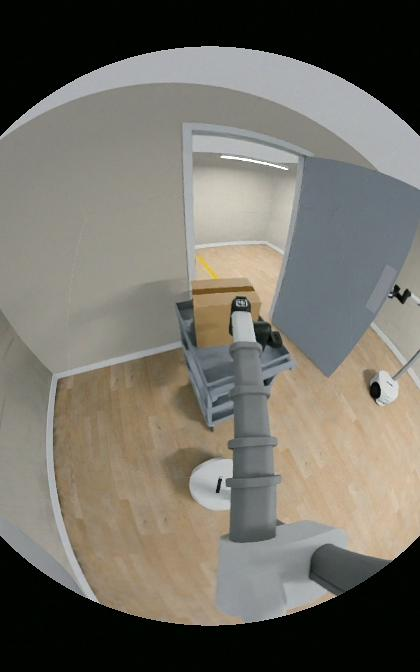

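Request:
move(blocking=false, cameras=[], r1={"base":{"translate_m":0.06,"strafe_m":0.25},"pace":"slow"})

Request:
wait(seconds=6, cameras=["r1_head_camera"])

Scene clock: 493.73 s.
move: r1 moving
r1.base_odometry: x=-3.384 y=+0.164 heading=+0.391
r1.turned_by_wheels: -0.001
r1.turned_by_imu: -0.001
r1.base_tilt: forward=-1.6 right=+1.3
r1.lidar_m: 0.38 0.66 1.54 1.52 1.51 1.66 2.52 4.40 4.06 1.99 1.51 0.52
r1.base_status: translate_m moving; strafe_m moving
r1.joint_positions: lift_m=+0.960 arm_m=+0.350 wrist_yaw_rad=+0.002 wrist_pitch_rad=+1.583 wrist_roll_rad=+1.565 gripper_m=-0.013
r1.joint_status: not commanded
r1.measured_speeds: translate_m=+0.012 strafe_m=+0.049 rotate_rad=-0.001 lift_m=+0.000 arm_m=+0.000 wrist_yaw_rad=+0.000 wrist_pitch_rad=+0.000 wrist_roll_rad=+0.000
r1.motor_effort: lift_m=+17(17) arm_m=+4(4) wheel_0=-7(7) wheel_1=+5(9) wheel_2=-8(8)
r1.servo_current: wrist_yaw_rad=46(65) wrist_pitch_rad=65(78) wrist_roll_rad=39(59) gripper_m=98(111)
r1.contact_limits: lift_m 0.1
r1.hand_pose: x=+0.5176 y=-0.0874 z=+0.8499 quat_wxyz=(+0.499, +0.495, +0.505, -0.501) (m; r1's base frame)
r1.wrist_depth_mm: 272 273 1060 1078 1078 1078 1098 / 271 274 525 1078 1078 1078 1098 / 272 274 274 - 1078 1078 1078 / 273 274 274 1078 1078 878 1060 / 272 273 277 891 917 878 878 / 272 272 206 530 174 165 878 / 272 157 181 246 - 1078 -
r2: as last shown
r2.turned_by_imu: +0.000
r2.base_tilt: forward=-0.4 right=+0.1
r2.lidar_m: 0.81 1.69 1.92 4.00 4.28 2.88 1.39 1.08 1.07 1.17 1.59 1.55
r2.motor_effort: lift_m=+20(20) arm_m=-9(9) wheel_0=+3(4) wheel_1=-5(5) wheel_2=+31(31)
r2.servo_current: wrist_yaw_rad=117(117) wrist_pitch_rad=46(46) wrist_roll_rad=52(52) gripper_m=117(117)
r2.contact_limits: translate_m 1
r2.wrist_depth_mm: - 209 224 167 303 366 - / - 209 224 168 301 366 - / - 210 225 170 303 368 - / - 209 226 167 303 368 - / - 211 227 171 304 368 - / - 213 183 171 180 373 - / - - 223 - 324 343 -
pictures: none
No camera images: "cameras" was empty.

Scene clock: 497.03 s.
earlier move: r1 done
r1.base_odometry: x=-3.422 y=+0.405 heading=+0.391
r1.turned_by_wheels: +0.000
r1.turned_by_imu: +0.001
r1.base_tilt: forward=-1.6 right=+1.3
r1.lidar_m: 0.44 1.25 1.38 1.33 1.30 1.47 2.29 4.54 4.32 2.12 1.67 0.50
r1.base_status: done
r1.joint_positions: lift_m=+0.960 arm_m=+0.350 wrist_yaw_rad=+0.002 wrist_pitch_rad=+1.571 wrist_roll_rad=+1.568 gripper_m=-0.013
r1.joint_status: not commanded
r1.measured_speeds: all 0
r1.motor_effort: lift_m=+17(17) arm_m=+4(4) wheel_0=-8(12) wheel_1=+1(10) wheel_2=-2(8)
r1.servo_current: wrist_yaw_rad=59(65) wrist_pitch_rad=46(78) wrist_roll_rad=59(72) gripper_m=104(111)
r1.contact_limits: lift_m 0.1
r1.hand_pose: x=+0.5210 y=-0.0874 z=+0.8499 quat_wxyz=(+0.501, +0.499, +0.501, -0.499) (m; r1's base frame)
r1.wrist_depth_mm: 278 278 279 1078 1060 1078 1060 / 277 279 278 1078 1060 1078 1078 / 278 278 278 842 1042 1118 1078 / 278 279 278 - 1060 878 854 / 278 278 278 842 1060 842 866 / 277 279 198 - 180 866 854 / 277 169 277 525 176 152 -
r2.base_odometry: x=-2.218 y=+0.521 heading=-2.829
r2.turned_by_wheels: +0.000
r2.turned_by_imu: +0.000
r2.base_tilt: forward=-0.4 right=+0.1
r2.lidar_m: 0.79 1.91 2.15 3.99 4.29 2.93 1.35 1.09 1.06 1.16 1.59 1.54
r2.base_status: not commanded
r2.joint_positions: lift_m=+0.950 arm_m=+0.418 wrist_yaw_rad=+0.487 wrist_pitch_rad=+0.001 wrist_roll_rad=+0.000 gripper_m=-0.029
r2.joint_status: not commanded
r2.measured_speeds: all 0
r2.motor_effort: lift_m=+20(20) arm_m=-9(9) wheel_0=+3(4) wheel_1=-5(5) wheel_2=+31(31)
r2.servo_current: wrist_yaw_rad=98(117) wrist_pitch_rad=33(52) wrist_roll_rad=39(59) gripper_m=117(124)
r2.contact_limits: translate_m 1
r2.hand_pose: x=+0.8850 y=+0.0577 z=+1.1277 quat_wxyz=(+0.970, +0.000, +0.001, +0.241) (m; r2's base frame)
r2.wrist_depth_mm: - 208 224 167 301 364 - / - 209 225 168 301 364 - / - 209 224 169 301 366 - / - 211 225 167 303 368 - / - 211 227 171 306 368 - / - 213 183 171 179 370 - / - - 223 - 322 343 -
wait: 3.30 of 6 s (r1 has come to rest)
pictures: r1_head_camera
Images, in order (width x height): r1_head_camera 420x560.

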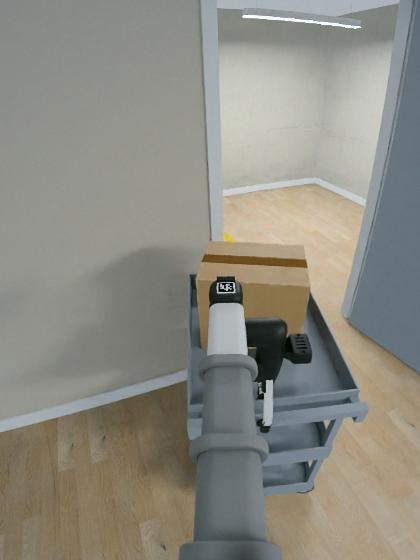

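Request:
move(blocking=false, cameras=[], r1={"base":{"translate_m":-0.45,"strafe_m":-0.3},"pace":"slow"})

Request:
wait(seconds=8, cameras=["r1_head_camera","r1_head_left_camera"])

Scene clock: 509.17 s.
move: r1 moving
r1.base_odometry: x=-3.430 y=+0.394 heading=+0.392
r1.turned_by_wheels: +0.001
r1.turned_by_imu: +0.000
r1.base_tilt: forward=-1.6 right=+1.3
r1.lidar_m: 0.48 1.27 1.40 1.34 1.29 1.45 2.26 4.50 4.31 2.13 1.67 0.50
r1.base_status: translate_m moving; strafe_m moving
r1.joint_positions: lift_m=+0.960 arm_m=+0.350 wrist_yaw_rad=+0.002 wrist_pitch_rad=+1.565 wrist_roll_rad=+1.568 gripper_m=-0.013
r1.joint_status: not commanded
r1.measured_speeds: translate_m=-0.044 strafe_m=-0.029 rotate_rad=+0.001 lift_m=+0.000 arm_m=+0.000 wrist_yaw_rad=+0.000 wrist_pitch_rad=-0.024 wrist_roll_rad=+0.000
r1.motor_effort: lift_m=+17(17) arm_m=+1(4) wheel_0=+1(7) wheel_1=-6(9) wheel_2=+9(9)
r1.servo_current: wrist_yaw_rad=46(72) wrist_pitch_rad=39(52) wrist_roll_rad=46(65) gripper_m=98(104)
r1.contact_limits: lift_m 0.1
r1.hand_pose: x=+0.5228 y=-0.0874 z=+0.8499 quat_wxyz=(+0.503, +0.500, +0.500, -0.497) (m; r1's base frame)
r1.wrist_depth_mm: 279 278 278 - 1060 1078 1042 / 278 279 277 549 1060 1042 1060 / 279 278 278 - 1060 1078 1078 / 281 279 279 - 1078 866 854 / 279 279 278 - 1042 854 854 / 281 279 208 - 183 854 854 / 281 172 220 - 1078 1042 1078
r2: as last shown
r2.lidar_m: 0.83 1.88 2.15 4.00 4.32 2.90 1.34 1.07 1.06 1.21 1.58 1.53
r2.servo_current: wrist_yaw_rad=98(111) wrist_pitch_rad=46(46) wrist_roll_rad=46(52) gripper_m=117(117)
r2.contact_limits: translate_m 1
r2.wrist_depth_mm: - 208 224 167 300 366 - / - 209 224 168 301 366 - / - 209 224 169 303 366 - / - 211 226 168 304 368 - / - 211 228 171 304 368 - / - 213 183 171 179 375 - / - - 223 - 324 343 -
pictures: none
No camera images: "cameras" was empty.

Scene clock: 515.27 s.
earlier move: r1 done
r1.base_odometry: x=-3.723 y=-0.044 heading=+0.393
r1.turned_by_wheels: +0.001
r1.turned_by_imu: +0.005
r1.base_tilt: forward=-1.6 right=+1.3
r1.lidar_m: 0.40 0.53 1.81 1.44 1.43 1.61 2.42 4.00 4.14 3.33 1.95 0.60
r1.base_status: done
r1.joint_positions: lift_m=+0.960 arm_m=+0.350 wrist_yaw_rad=+0.006 wrist_pitch_rad=+1.560 wrist_roll_rad=+1.563 gripper_m=-0.013
r1.joint_status: not commanded
r1.measured_speeds: all 0
r1.motor_effort: lift_m=+17(17) arm_m=-4(4) wheel_0=+12(15) wheel_1=+0(9) wheel_2=+9(15)
r1.servo_current: wrist_yaw_rad=59(72) wrist_pitch_rad=52(85) wrist_roll_rad=65(78) gripper_m=98(111)
r1.contact_limits: lift_m 0.1
r1.hand_pose: x=+0.5244 y=-0.0874 z=+0.8499 quat_wxyz=(+0.506, +0.499, +0.501, -0.494) (m; r1's base frame)
r1.wrist_depth_mm: 235 - 1078 1060 1060 1060 1060 / 282 266 1060 1078 1060 1060 1060 / 279 246 - 1078 1060 1042 1042 / 279 281 252 1078 1042 878 842 / 281 281 244 - 1060 842 854 / 282 279 235 - 177 866 842 / 282 168 191 232 1078 1060 -
r2.base_odometry: x=-2.218 y=+0.521 heading=-2.829
r2.turned_by_wheels: +0.000
r2.turned_by_imu: +0.001
r2.base_tilt: forward=-0.4 right=+0.1
r2.lidar_m: 0.82 1.71 1.89 4.00 4.32 2.91 1.37 1.09 1.07 1.17 1.57 1.54
r2.base_status: not commanded
r2.joint_positions: lift_m=+0.950 arm_m=+0.418 wrist_yaw_rad=+0.487 wrist_pitch_rad=+0.001 wrist_roll_rad=+0.000 gripper_m=-0.029
r2.joint_status: not commanded
r2.measured_speeds: all 0
r2.motor_effort: lift_m=+20(20) arm_m=-9(9) wheel_0=+3(4) wheel_1=-4(5) wheel_2=+31(31)
r2.servo_current: wrist_yaw_rad=98(111) wrist_pitch_rad=39(46) wrist_roll_rad=59(65) gripper_m=111(124)
r2.contact_limits: translate_m 1
r2.hand_pose: x=+0.8850 y=+0.0577 z=+1.1277 quat_wxyz=(+0.970, +0.000, +0.001, +0.241) (m; r2's base frame)
r2.wrist_depth_mm: - 208 224 167 301 366 - / - 209 225 169 301 364 - / - 209 225 169 303 366 - / 1397 210 225 167 303 366 - / - 211 227 171 304 368 - / - 211 184 171 179 373 - / - 142 223 - 322 342 -
wait: 6.10 of 8 s (r1 has come to rest)
pictures: r1_head_camera, r1_head_left_camera
Images, in order (width x height): r1_head_camera 420x560, r1_head_left_camera 420x672.

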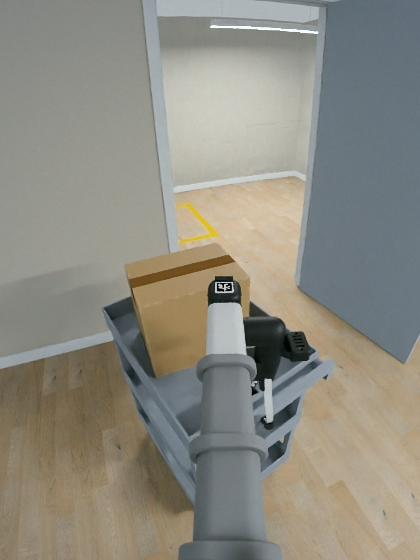

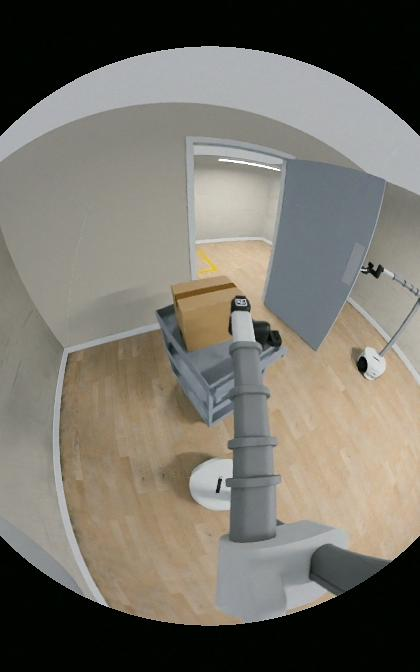

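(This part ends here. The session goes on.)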